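## Task

Slide the inner tray of the lighter-coloured slide box outward through the box end farthest from the robot base, by at least a few centimetres, and leave it out. The darker box's tray must stay closed. It fails immediately if either box is shifted or rotated more than slightly, or if a tray ends up roughly half out.

## Robot and tools

Robot: one six-joint arm (a Trossen WXAI follower) with a two-finger parallel gripper, on a table. Two fixed cameras, cam_high and cam_low (each 896x504), sit on a stand beside the table. There is only one arm, so every argument describes that single arm.

Frame: every pose, velocity and target is in the scene frame. Its origin is on the table top directly under the arm base. +z is up, and +y is to the left when you look along +x. The arm root sits at (0, 0, 0.162) m and is tilted, with quat_wxyz (0.920, 0.167, 0.350, -0.058). Gripper axes: the fingers point along the gripper's +x axis and close along its y axis. end_effector_position is the point midway between the fingers, about 3 to 4 cm behind the fingertips. Only the last 1.5 cm of each finger's inner face is flat.

A row is 8 numbers in this order: x, y, z in metres (an absolute position), then qw, qx, qy, qz (an absolute orientation, w first), then opening. Opening runs from -1 to +1. +1 is fully open (0.080 m). The empty fingers touch at about -0.78, and values below that change nothing. Going from fully open to closed takes about 0.6 s. To hold an orientation, repeat its quaternion in every row rather than copying a drifted reported one. To leave the fingers alone, resend their present command, because 0 is itself a command.

Tools:
- execute_actions(actions, cameras): actions is a list of actions. Each action has up to 15 rows, one row per 1/30 s step, and a short action repeats its last row until 15 steps are filled. Each row is an absolute pose plus an opening. An action is rejected if its target lies more than 0.6 m, along any gripper axis, from where the gripper was when that action began. An empty list just reports the state and images.
- move(target, speed, blend, opening_speed, blocking, cameras): a straight path from the current Hand target to one absolute row, or through a list of up to 15 rows (all within 10 s). speed is in m/s, from 0.002 to 0.5 (default 0.25), and rotation is capped at twice that in rad/s. You may give one speed, or one per leg. blend (m) rounds corners between listed targets. opening_speed is per second on the -1 to +1 scale, at least 0.2. blocking=false returns after about 0.5 s while the move continues, and a new move then replaces the old one.
- wait(seconds 0 to 10), stop(), zoom_image(camera, region [x0,y0,x1,y1] pixels, at most 504x504), read_manual(section), finished_scene(scene: the current scene's integer number). Ending a scene is irreversible. After ending the first scene, make no further calls in that reply.

Controller behaviour: each step clips the commanded pose to within 70 mm and 16 degrees of the measured pose. So one action may fall short, and the arm then drives toward the Hand target shown in the result. Send the remainder in your next call. Friction and gravity can leave the gripper low, short or tilted, more so at long reach. Small moves may not happen at all, or may go sideways. Check the reported pose after every motion and correct the tilt. Moves do not avoid obstacles. Faster moves overshoot more and hit harder, and aiming further past a contact presses harder. Avoid paths that pass near the arm's own base, because they can flip the shoulder posture. Route around the base instead.

Result lines: the state gives end_effector_position, end_effector_quat_wxyz and velocities, which may be off by a few cm. Joint positions and Joint velocities list waist, shoulder, elbow, wrist pitch, wrist yaw, wrist roll (rad, rad/s), then the finger gap (m). grip_measured is the opening on the command scale. "within noise" means the arm is still. Joint torques are in joint order, are never zero, and are positive toward larger angles. A move adds a line:
- done: at rest within 8 mm and 2 degrees of the target. This says nothing about contact.
- off_target: came to rest elsewhere.
- blocked: something stopped the gripper, and the arm now holds there with little force.
- held: a check withheld steps.
limits=paced means the pose was clipped.

Avoid the following. Torque faults: contact torque at a joint's limit freezes the arm for 10 s. The limits are waist 18.2, shoulder 22.5, elbow 22.4, wrist pitch 5.92, wrist yaw 5.9 and wrist roll 5.54 N m. Motor heat: pushing against something unreachable, holding a load or staying stretched out heats the motors. A MOTOR HOT line appears at 50 °C, and at 95 °C the arm is held or goes limp. Also avoid slams, hard hits on fixed or heavy things, drops, and anything leaving the table. Loose objects may occasionally get a brief nudge.

For this job, identify the paler and darker box in the images. Approach the tray's near end from the base side, low and slowly. Push along the box's long axis away from the base, gently, only a few centimetres, and never to half its length. Then back off, and make sure neither box has shifted or turned and the other tray is still shut.

Each tool is called after "Emit:" as name(argument=value, ...) on one line, values as JSON.

## Session

Emit:
execute_actions(actions=[])

Scene clock: 0.00 s.
end_effector_position=(+0.0828, +0.2795, +0.2782) grip_measured=+1.000 end_effector_quat_wxyz=(+0.213, -0.255, -0.038, +0.942)
Joint positions: [1.476 1.759 1.044 -0.783 -0.282 -1.487 0.08]
Joint velocities: within noise
Joint torques (N m): no reading
Heat: hottest wrist roll 37 °C (+0.0 °C/min).
Hand target: +0.0828, +0.2795, +0.2782; +0.213, -0.255, -0.038, +0.942
Tool commands: gripper/opening=+1.0

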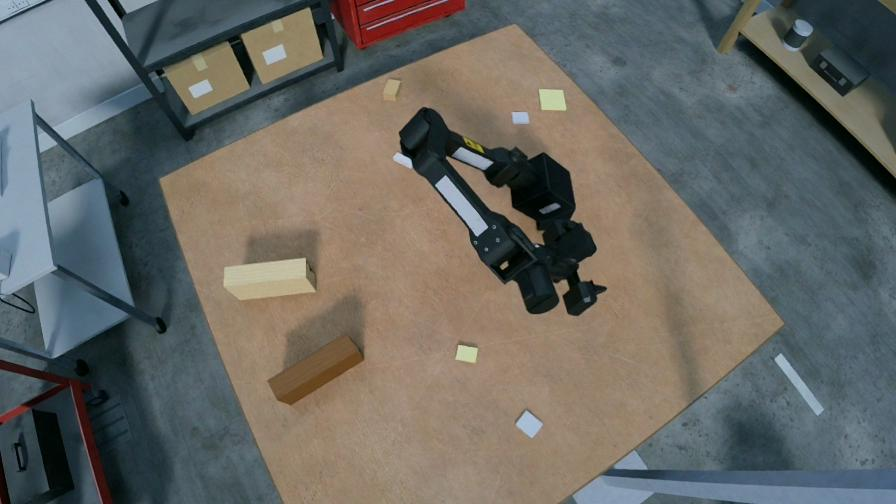

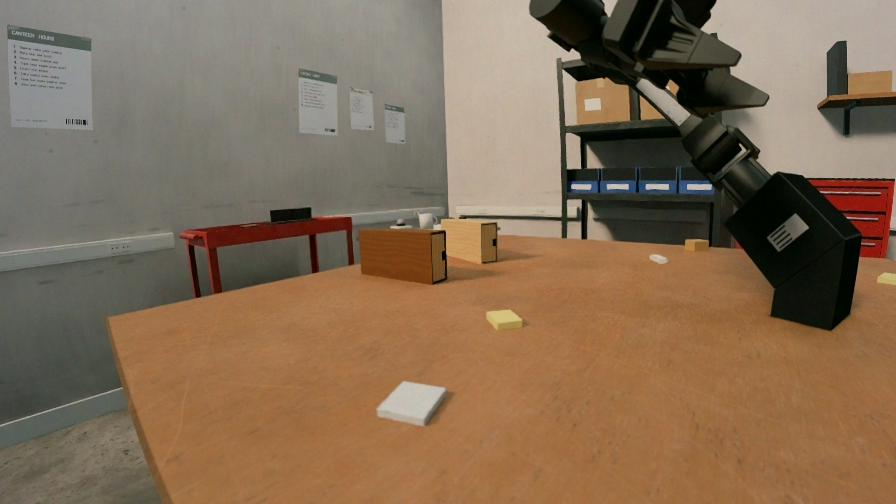

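Emit:
zoom_image(camera="cam_high", region=[200, 220, 400, 420])

Emit:
zoom_image(camera="cam_low", region=[330, 190, 530, 310])

Emit:
zoom_image(camera="cam_high", region=[390, 90, 640, 330])

Scaled by 2.520 from the camera's 896x504 image, which has a finer 1280x720 frame.

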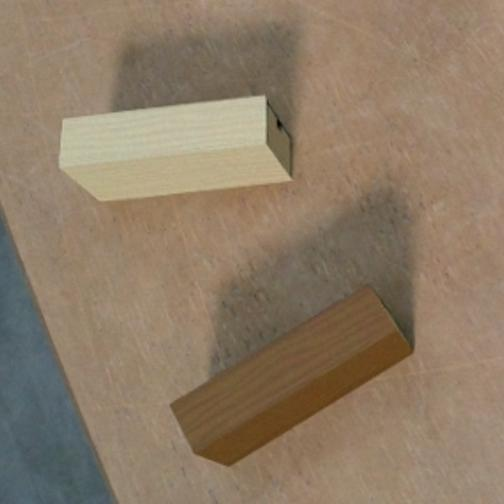

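Scaled by 2.520 from the camera's 896x504 image, which has a finer 1280x720 frame.

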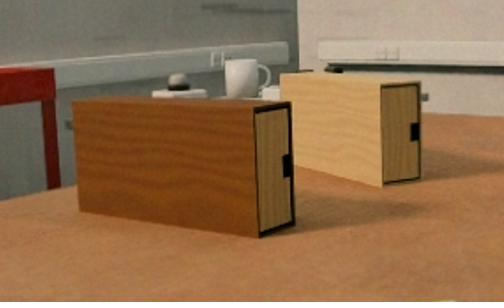

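Scaled by 2.016 from the camera's 896x504 image, which has a finer 1280x720 frame.

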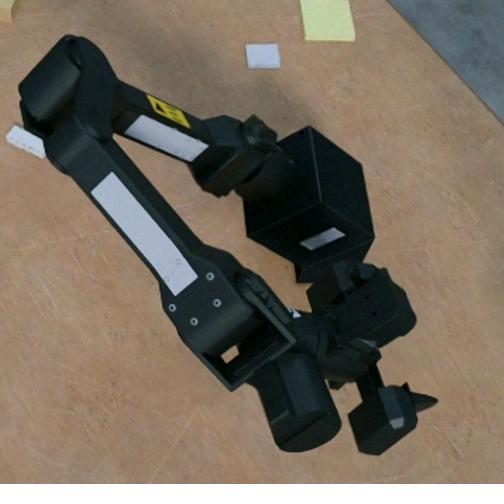

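Emit:
move(target=[[0.15, 0.28, 0.28, 0.707, 0, 0, 0.707, 1],[0.28,0.15,0.28,0.924,0,0,0.383,-1]], blend=0.03, speed=0.15)

Scene clock: 26.47 s.
end_effector_position=(+0.2804, +0.1515, +0.2809) grip_measured=-0.767 end_effector_quat_wxyz=(+0.923, +0.001, +0.000, +0.386)
Joint positions: [1.137 0.86 0.032 1.022 0.136 -0.802 0]
Joint velocities: within noise
Joint torques (N m): [1.16 -0.96 2.75 1.52 -0.32 -0.11]
Heat: hottest wrist roll 37 °C (+0.0 °C/min).
Hand target: +0.2800, +0.1500, +0.2800; +0.924, +0.000, +0.000, +0.383
Off the commanded pose: 0.002 m, 0 deg.
move: done

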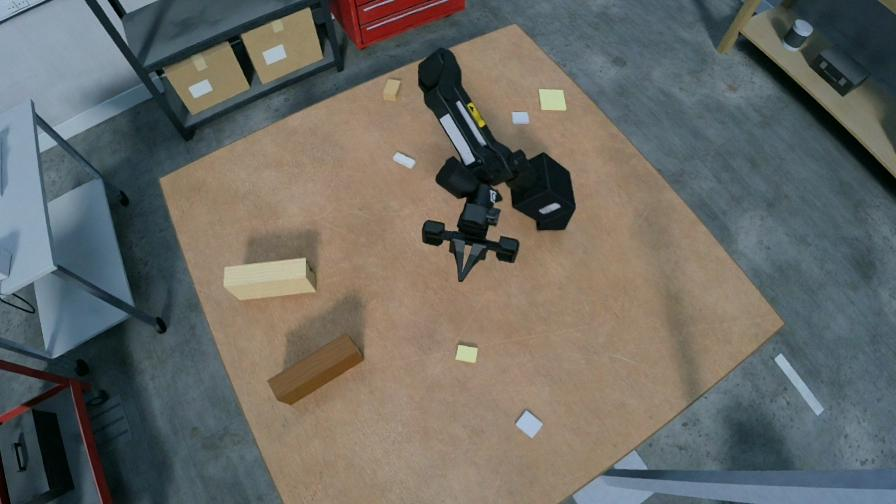

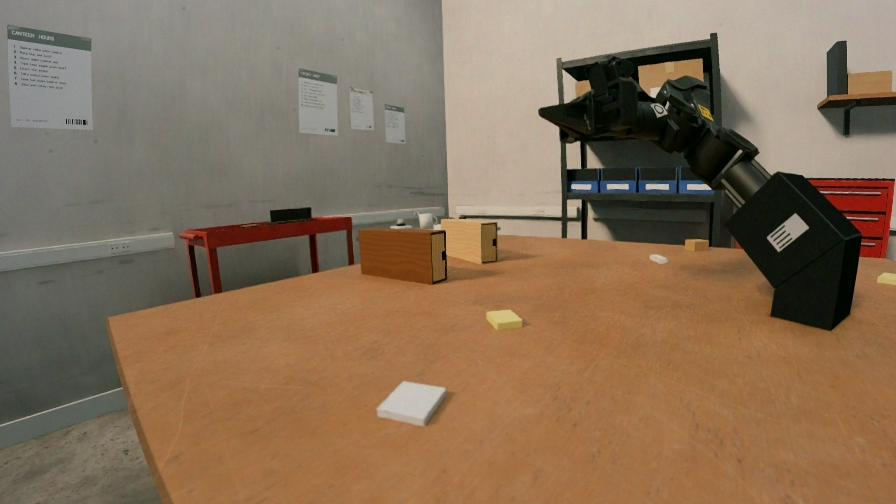

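Emit:
move(target=[0.42,0.0,0.15,0.94,0,0,-0.342,-1], speed=0.15)

Emit:
zoom_image(camera="cam_high", region=[200, 120, 550, 320])

Emit:
zoom_image(camera="cam_low", region=[400, 100, 750, 300])

Scene clock: 41.10 s.
end_effector_position=(+0.4189, -0.0020, +0.1494) grip_measured=-0.767 end_effector_quat_wxyz=(+0.941, +0.077, +0.240, -0.227)
Joint positions: [0.636 1.503 0.424 1.563 0.918 -0.39 0]
Joint velocities: within noise
Joint torques (N m): [3.7 -3.1 2.26 1.54 -0.11 0.06]
Heat: hottest wrist roll 37 °C (+0.0 °C/min).
Hand target: +0.4202, -0.0003, +0.1501; +0.941, +0.081, +0.239, -0.228
Off the commanded pose: 0.002 m, 32 deg; orientation clipped.
joint sent to its limit — joint 4 (wrist pitch), upper limit. The joint targets are off in orientation, not in position.
move: off_target; limits=paced

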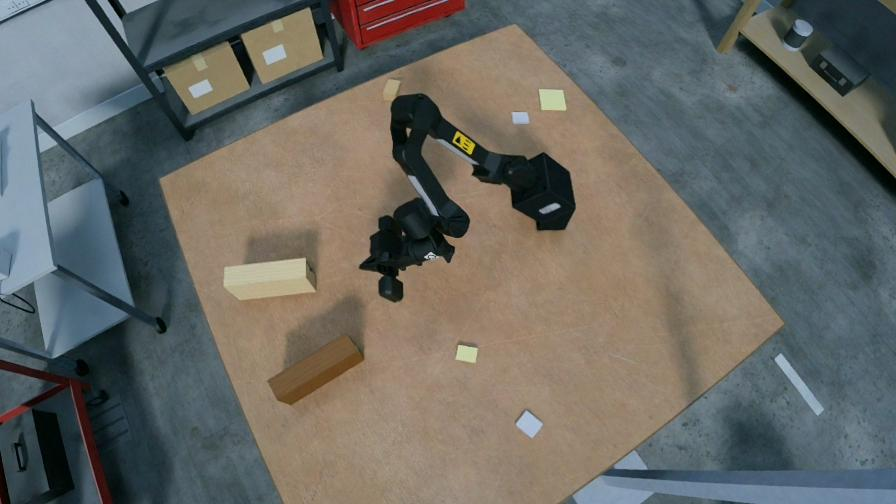

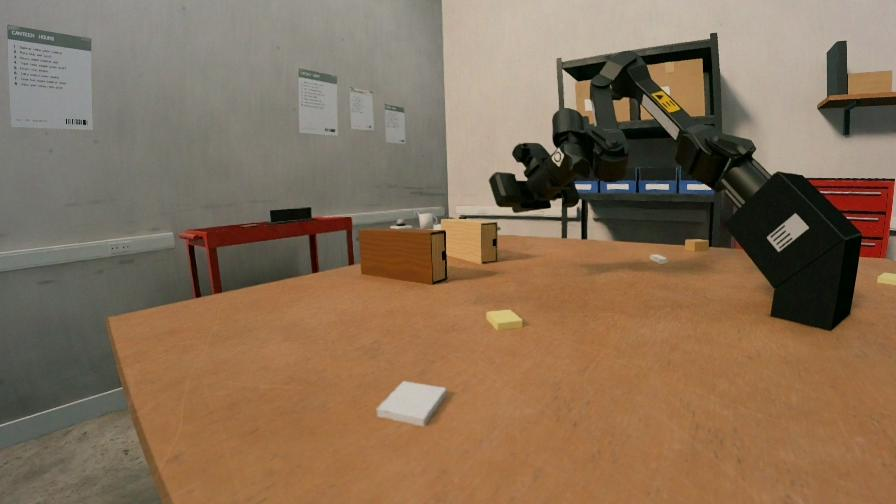

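Scaled by 1.440 from the camera's 896x504 image, which has a finer 1280x720 frame.

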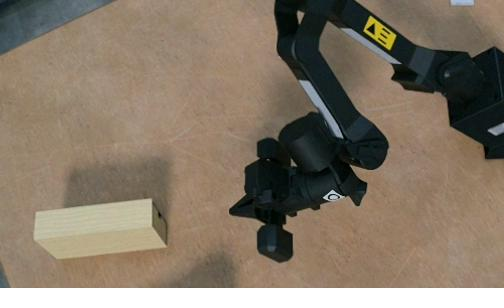

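Scaled by 1.440 from the camera's 896x504 image, which has a finer 1280x720 frame.

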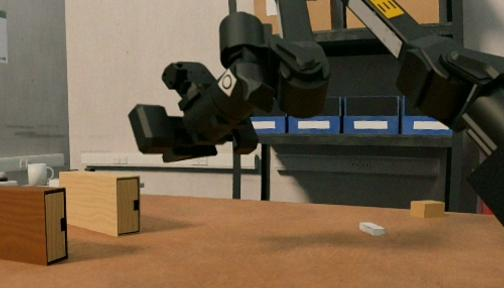

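Emit:
move(target=[0.44,-0.01,0.10,0.9945,0,0,-0.1045,-1], speed=0.12)

Emit:
zoom_image(camera="cam_high", region=[200, 200, 400, 320])

Emit:
zoom_image(camera="cam_low", region=[400, 150, 600, 300])

Scene clock: 57.00 s.
end_effector_position=(+0.4391, -0.0103, +0.1009) grip_measured=-0.767 end_effector_quat_wxyz=(+0.982, +0.023, +0.186, -0.034)
Joint positions: [0.276 1.608 0.402 1.563 0.204 -0.376 0]
Joint velocities: within noise
Joint torques (N m): [2.36 -3.97 0.98 1.94 -0.37 -0.12]
Heat: hottest wrist roll 37 °C (+0.0 °C/min).
Hand target: +0.4403, -0.0101, +0.1003; +0.982, +0.021, +0.185, -0.033
Off the commanded pose: 0.001 m, 23 deg; orientation clipped.
joint sent to its limit — joint 4 (wrist pitch), upper limit. The joint targets are off in orientation, not in position.
move: off_target; limits=paced

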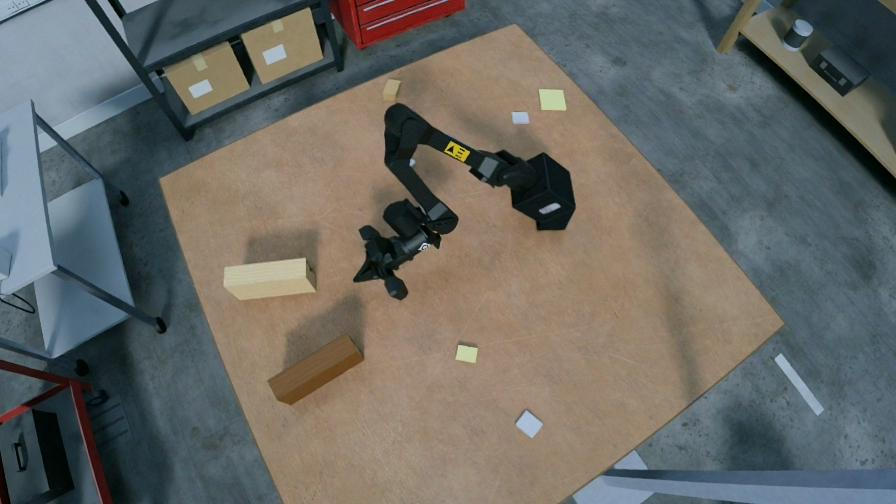

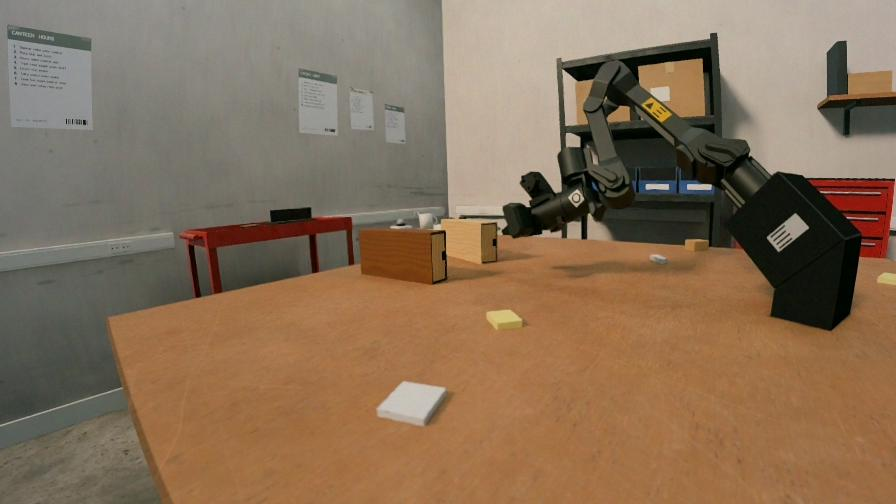

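Scaled by 2.520 from the camera's 896x504 image, which has a finer 1280x720 frame.

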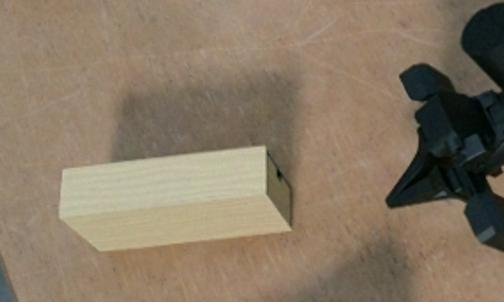

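Scaled by 2.520 from the camera's 896x504 image, which has a finer 1280x720 frame.

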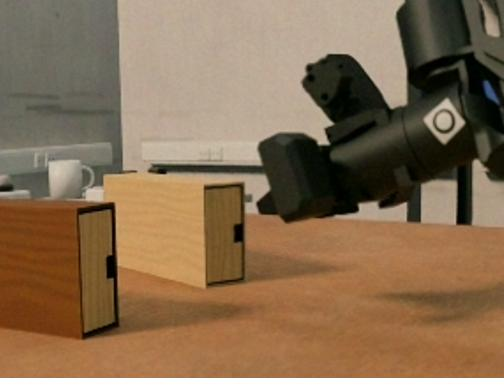

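Emit:
move(target=[0.475,-0.063,0.09,0.9744,0,0,-0.225,-1], speed=0.12)

Emit:
zoom_image(camera="cam_high", region=[200, 200, 400, 320])

Emit:
zoom_image(camera="cam_low", region=[400, 150, 600, 300])

Scene clock: 96.93 s.
end_effector_position=(+0.4743, -0.0631, +0.0913) grip_measured=-0.767 end_effector_quat_wxyz=(+0.970, +0.037, +0.173, -0.167)
Joint positions: [0.209 1.676 0.578 1.563 0.376 -0.302 0]
Joint velocities: within noise
Joint torques (N m): [2.73 -4.72 1.56 1.95 -0.06 0.07]
Heat: hottest shoulder 37 °C (+1.0 °C/min).
Hand target: +0.4753, -0.0632, +0.0903; +0.970, +0.038, +0.172, -0.170
Off the commanded pose: 0.001 m, 21 deg; orientation clipped.
joint sent to its limit — joint 4 (wrist pitch), upper limit. The joint targets are off in orientation, not in position.
move: off_target; limits=paced

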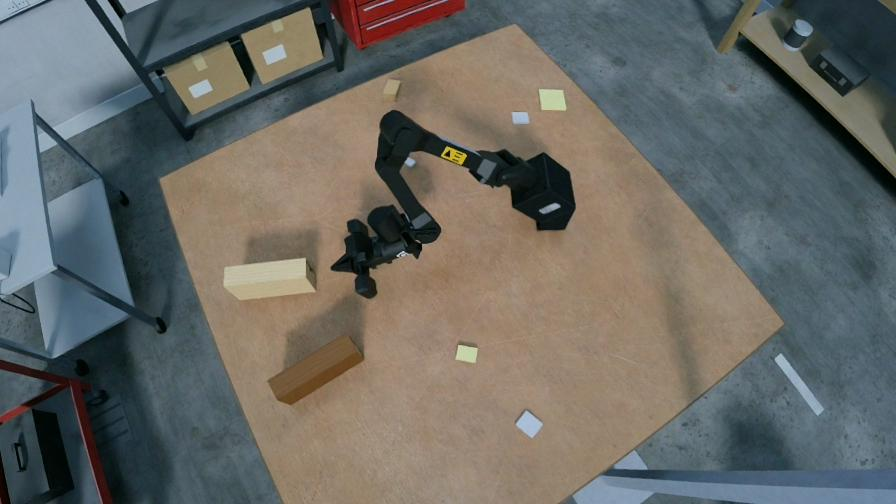

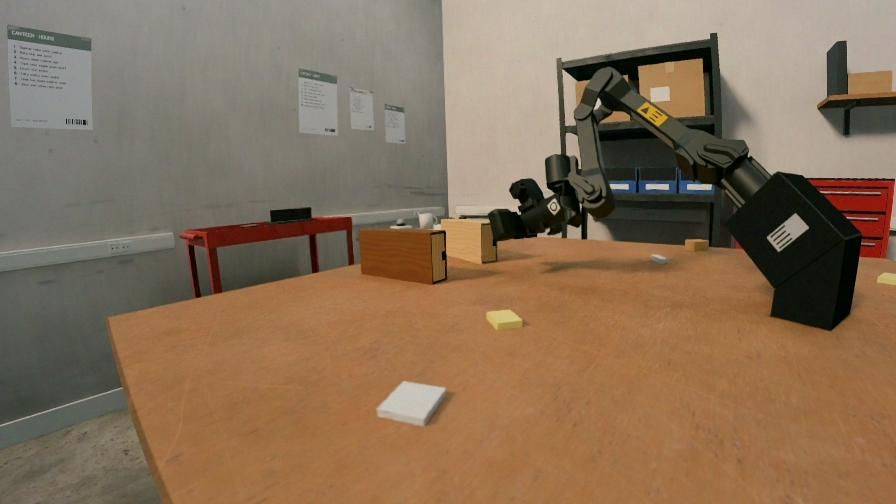

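Scaled by 2.520 from the camera's 896x504 image, which has a finer 1280x720 frame.

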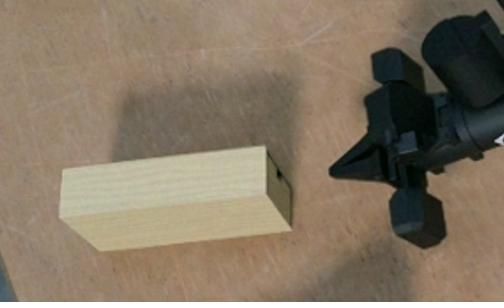

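Scaled by 2.520 from the camera's 896x504 image, which has a finer 1280x720 frame.

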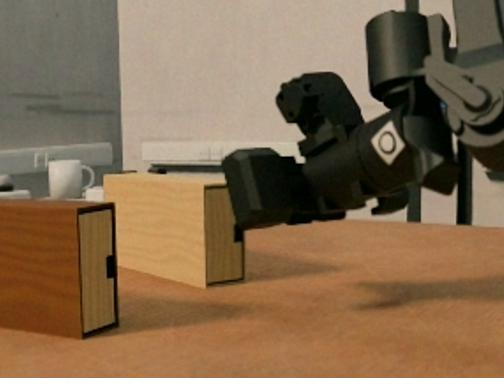

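Emit:
move(target=[0.499,-0.073,0.063,0.960,0.039,0.169,-0.222,-1], speed=0.08)

Emit:
zoom_image(camera="cam_high", region=[200, 200, 400, 320])

Emit:
zoom_image(camera="cam_low", region=[400, 150, 600, 300])

Scene clock: 111.27 s.
end_effector_position=(+0.4987, -0.0721, +0.0649) grip_measured=-0.767 end_effector_quat_wxyz=(+0.960, +0.040, +0.174, -0.217)
Joint positions: [0.196 1.814 0.741 1.563 0.46 -0.283 0]
Joint velocities: within noise
Joint torques (N m): [2.84 -5.37 1.61 1.93 -0.06 0.07]
Heat: hottest shoulder 38 °C (+2.0 °C/min).
Hand target: +0.4991, -0.0731, +0.0631; +0.959, +0.040, +0.174, -0.221
Off the commanded pose: 0.002 m, 1 deg.
joint sent to its limit — joint 4 (wrist pitch), upper limit. The joint targets still meet the commanded pose.
move: done

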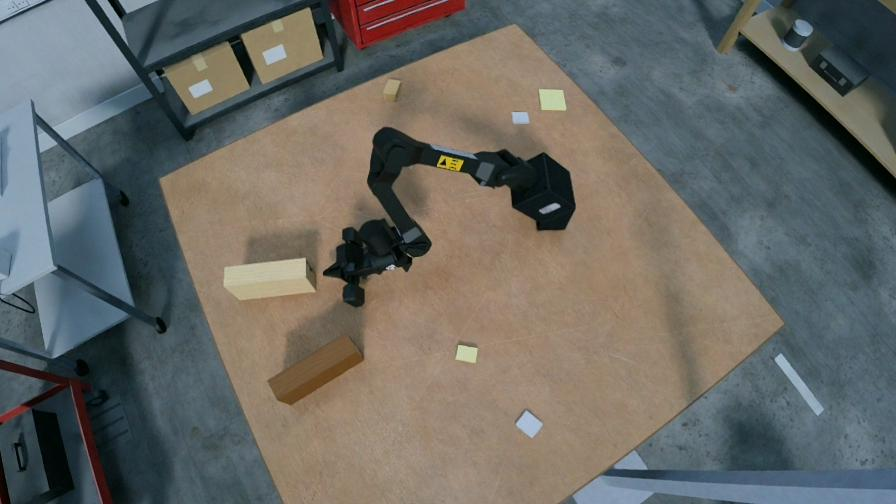

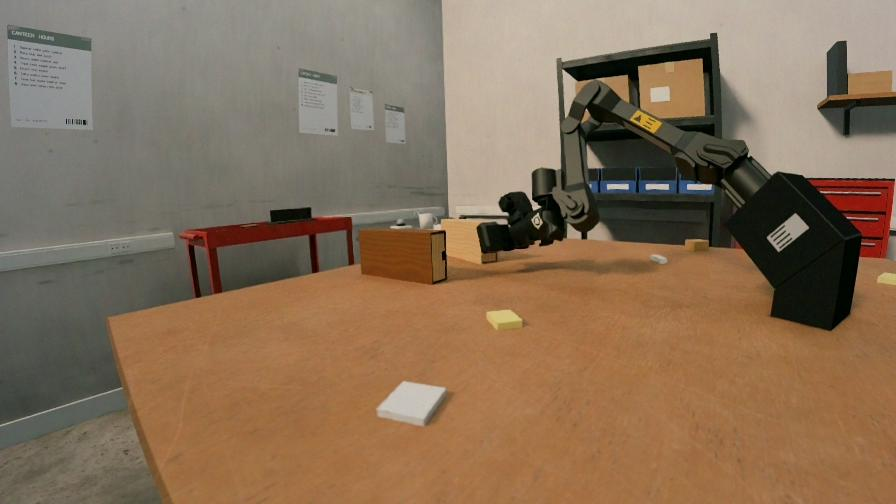

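Scaled by 2.520 from the camera's 896x504 image, which has a finer 1280x720 frame.

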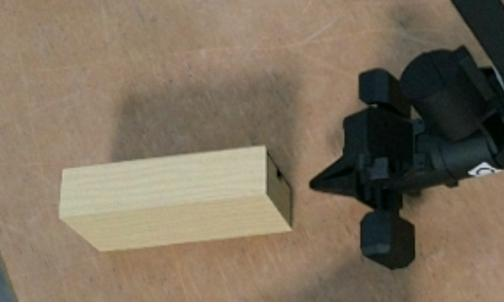

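Scaled by 2.520 from the camera's 896x504 image, which has a finer 1280x720 frame.

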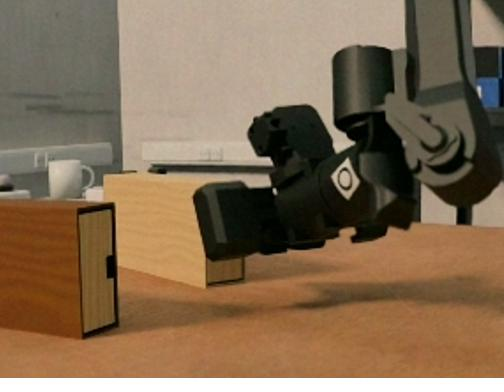

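Emit:
move(target=[0.555,-0.1003,0.062,0.960,0.039,0.169,-0.222,-1], speed=0.04)

Emit:
zoom_image(camera="cam_high", region=[200, 200, 400, 320])

Scene clock: 117.67 s.
end_effector_position=(+0.5536, -0.0996, +0.0643) grip_measured=-0.767 end_effector_quat_wxyz=(+0.959, +0.039, +0.169, -0.222)
Joint positions: [0.138 1.823 0.976 1.339 0.416 -0.257 0]
Joint velocities: within noise
Joint torques (N m): [2.74 -6.3 3.09 1.59 -0.29 0.07]
Heat: hottest shoulder 38 °C (+2.0 °C/min).
Hand target: +0.5549, -0.1003, +0.0620; +0.960, +0.039, +0.169, -0.222
Off the commanded pose: 0.003 m, 0 deg.
move: done

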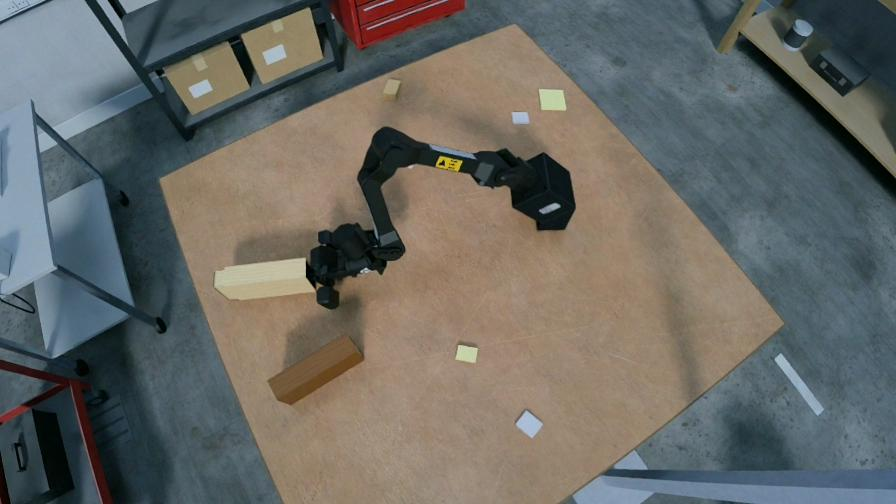

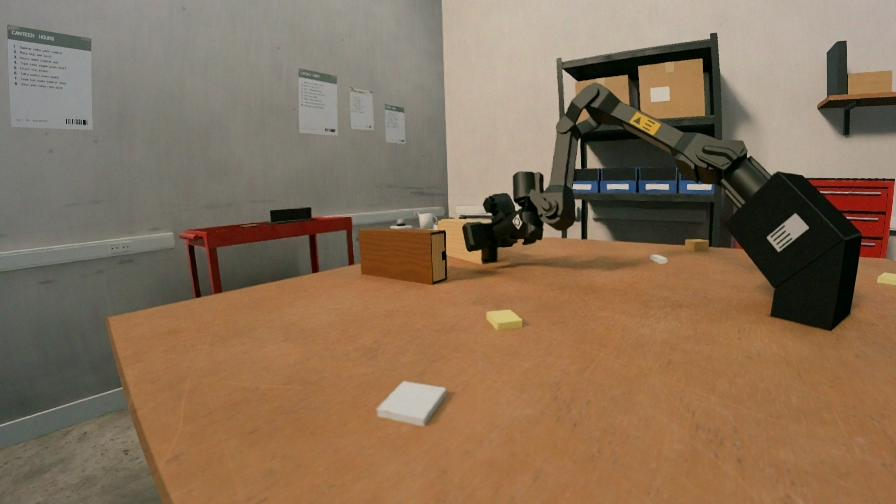

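Scaled by 2.520 from the camera's 896x504 image, which has a finer 1280x720 frame.

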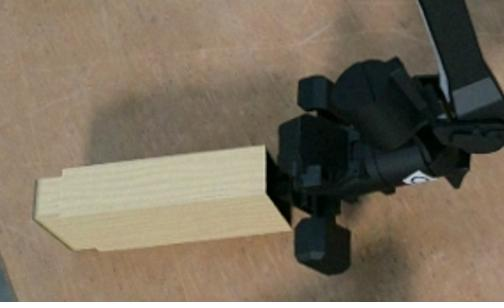

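Emit:
move(target=[0.567,-0.1058,0.062,0.960,0.039,0.169,-0.222,-1], speed=0.04)

Emit:
zoom_image(camera="cam_high", region=[200, 200, 400, 320])

Scene clock: 123.23 s.
end_effector_position=(+0.5658, -0.1050, +0.0648) grip_measured=-0.767 end_effector_quat_wxyz=(+0.960, +0.039, +0.169, -0.222)
Joint positions: [0.128 1.83 1.031 1.29 0.407 -0.252 0]
Joint velocities: within noise
Joint torques (N m): [2.73 -6.49 3.32 1.6 -0.27 0.07]
Heat: hottest shoulder 39 °C (+3.0 °C/min).
Hand target: +0.5670, -0.1058, +0.0621; +0.960, +0.039, +0.169, -0.222
Off the commanded pose: 0.003 m, 0 deg.
move: done

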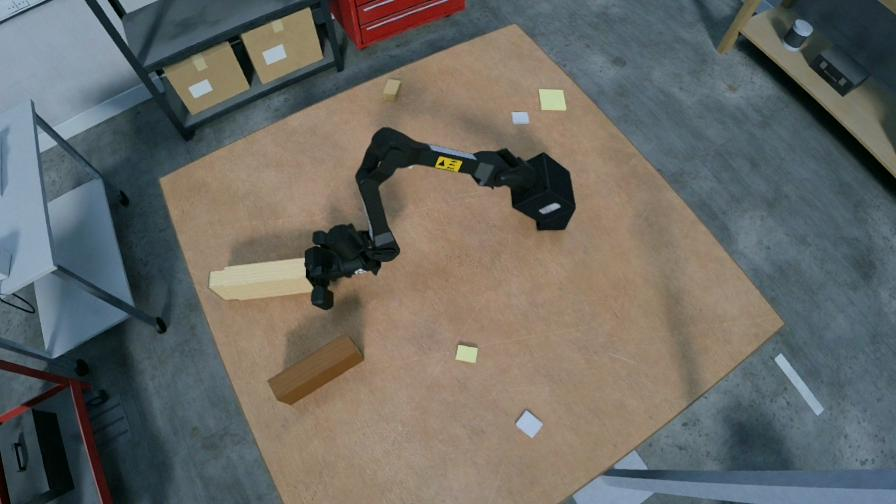

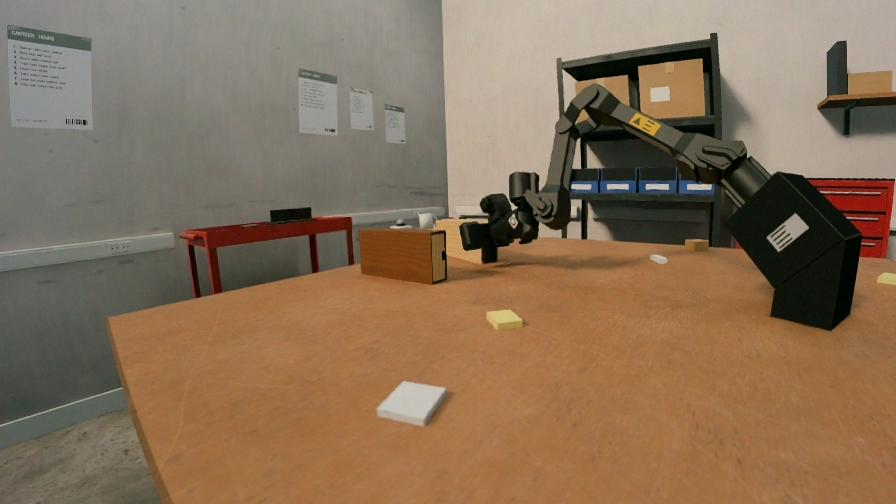

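Scaled by 2.520 from the camera's 896x504 image, which has a finer 1280x720 frame.

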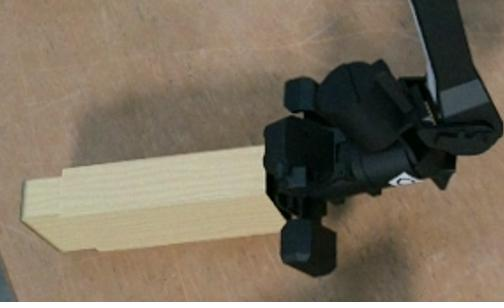

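Out ~3.8 cm. Retract along the axis.

Emit:
move(target=[0.485,-0.066,0.066,0.960,0.039,0.169,-0.222,-1], speed=0.06)

Emit:
zoom_image(camera="cam_high", region=[200, 200, 400, 320])

Scene clock: 128.37 s.
end_effector_position=(+0.4846, -0.0656, +0.0609) grip_measured=-0.767 end_effector_quat_wxyz=(+0.956, +0.040, +0.194, -0.214)
Joint positions: [0.21 1.802 0.689 1.563 0.481 -0.278 0]
Joint velocities: within noise
Joint torques (N m): [3.59 -7.35 0.25 1.97 -0.02 0.07]
Heat: hottest shoulder 40 °C (+3.0 °C/min).
Hand target: +0.4853, -0.0661, +0.0661; +0.957, +0.044, +0.188, -0.216
Off the commanded pose: 0.005 m, 3 deg.
joint sent to its limit — joint 4 (wrist pitch), upper limit. The joint targets still meet the commanded pose.
move: off_target

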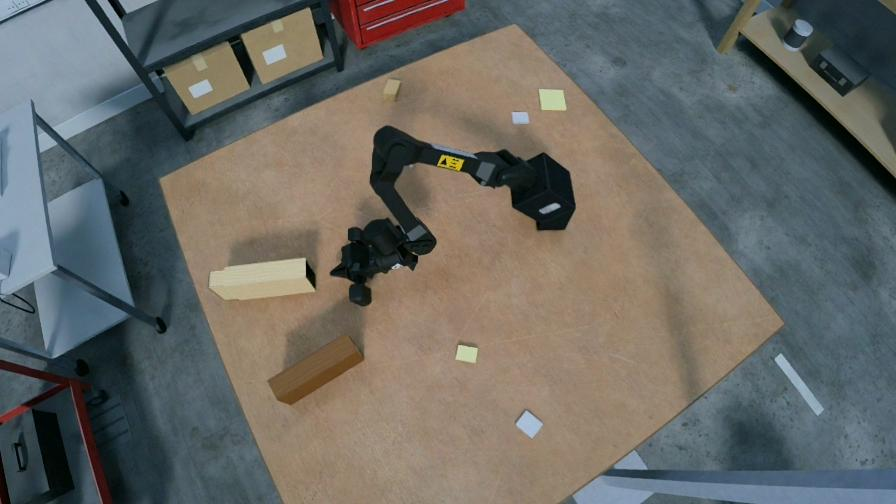

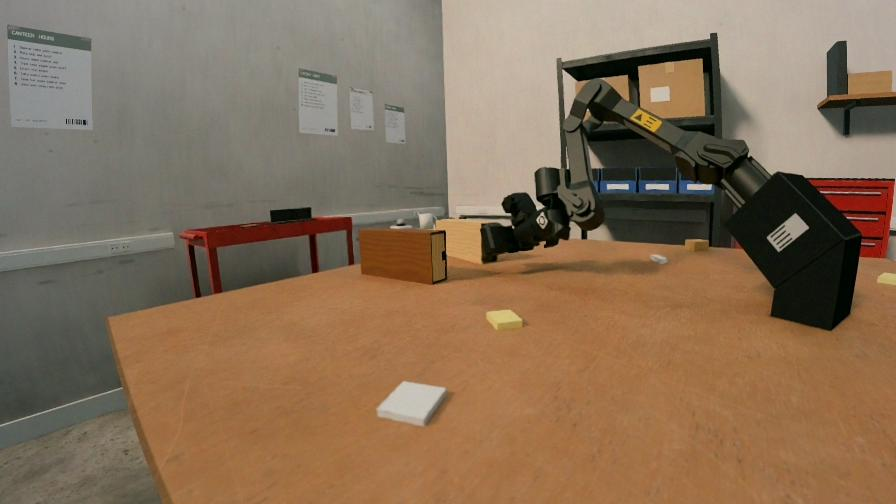

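Scaled by 2.520 from the camera's 896x504 image, which has a finer 1280x720 frame.

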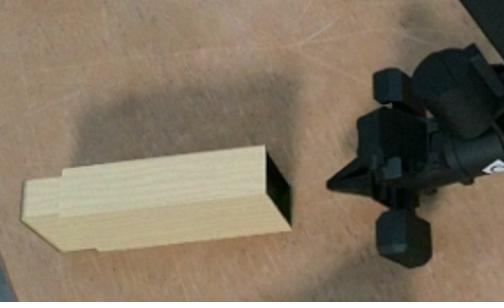

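Emit:
finished_scene(scene=1)

The scene is finished: the task was done.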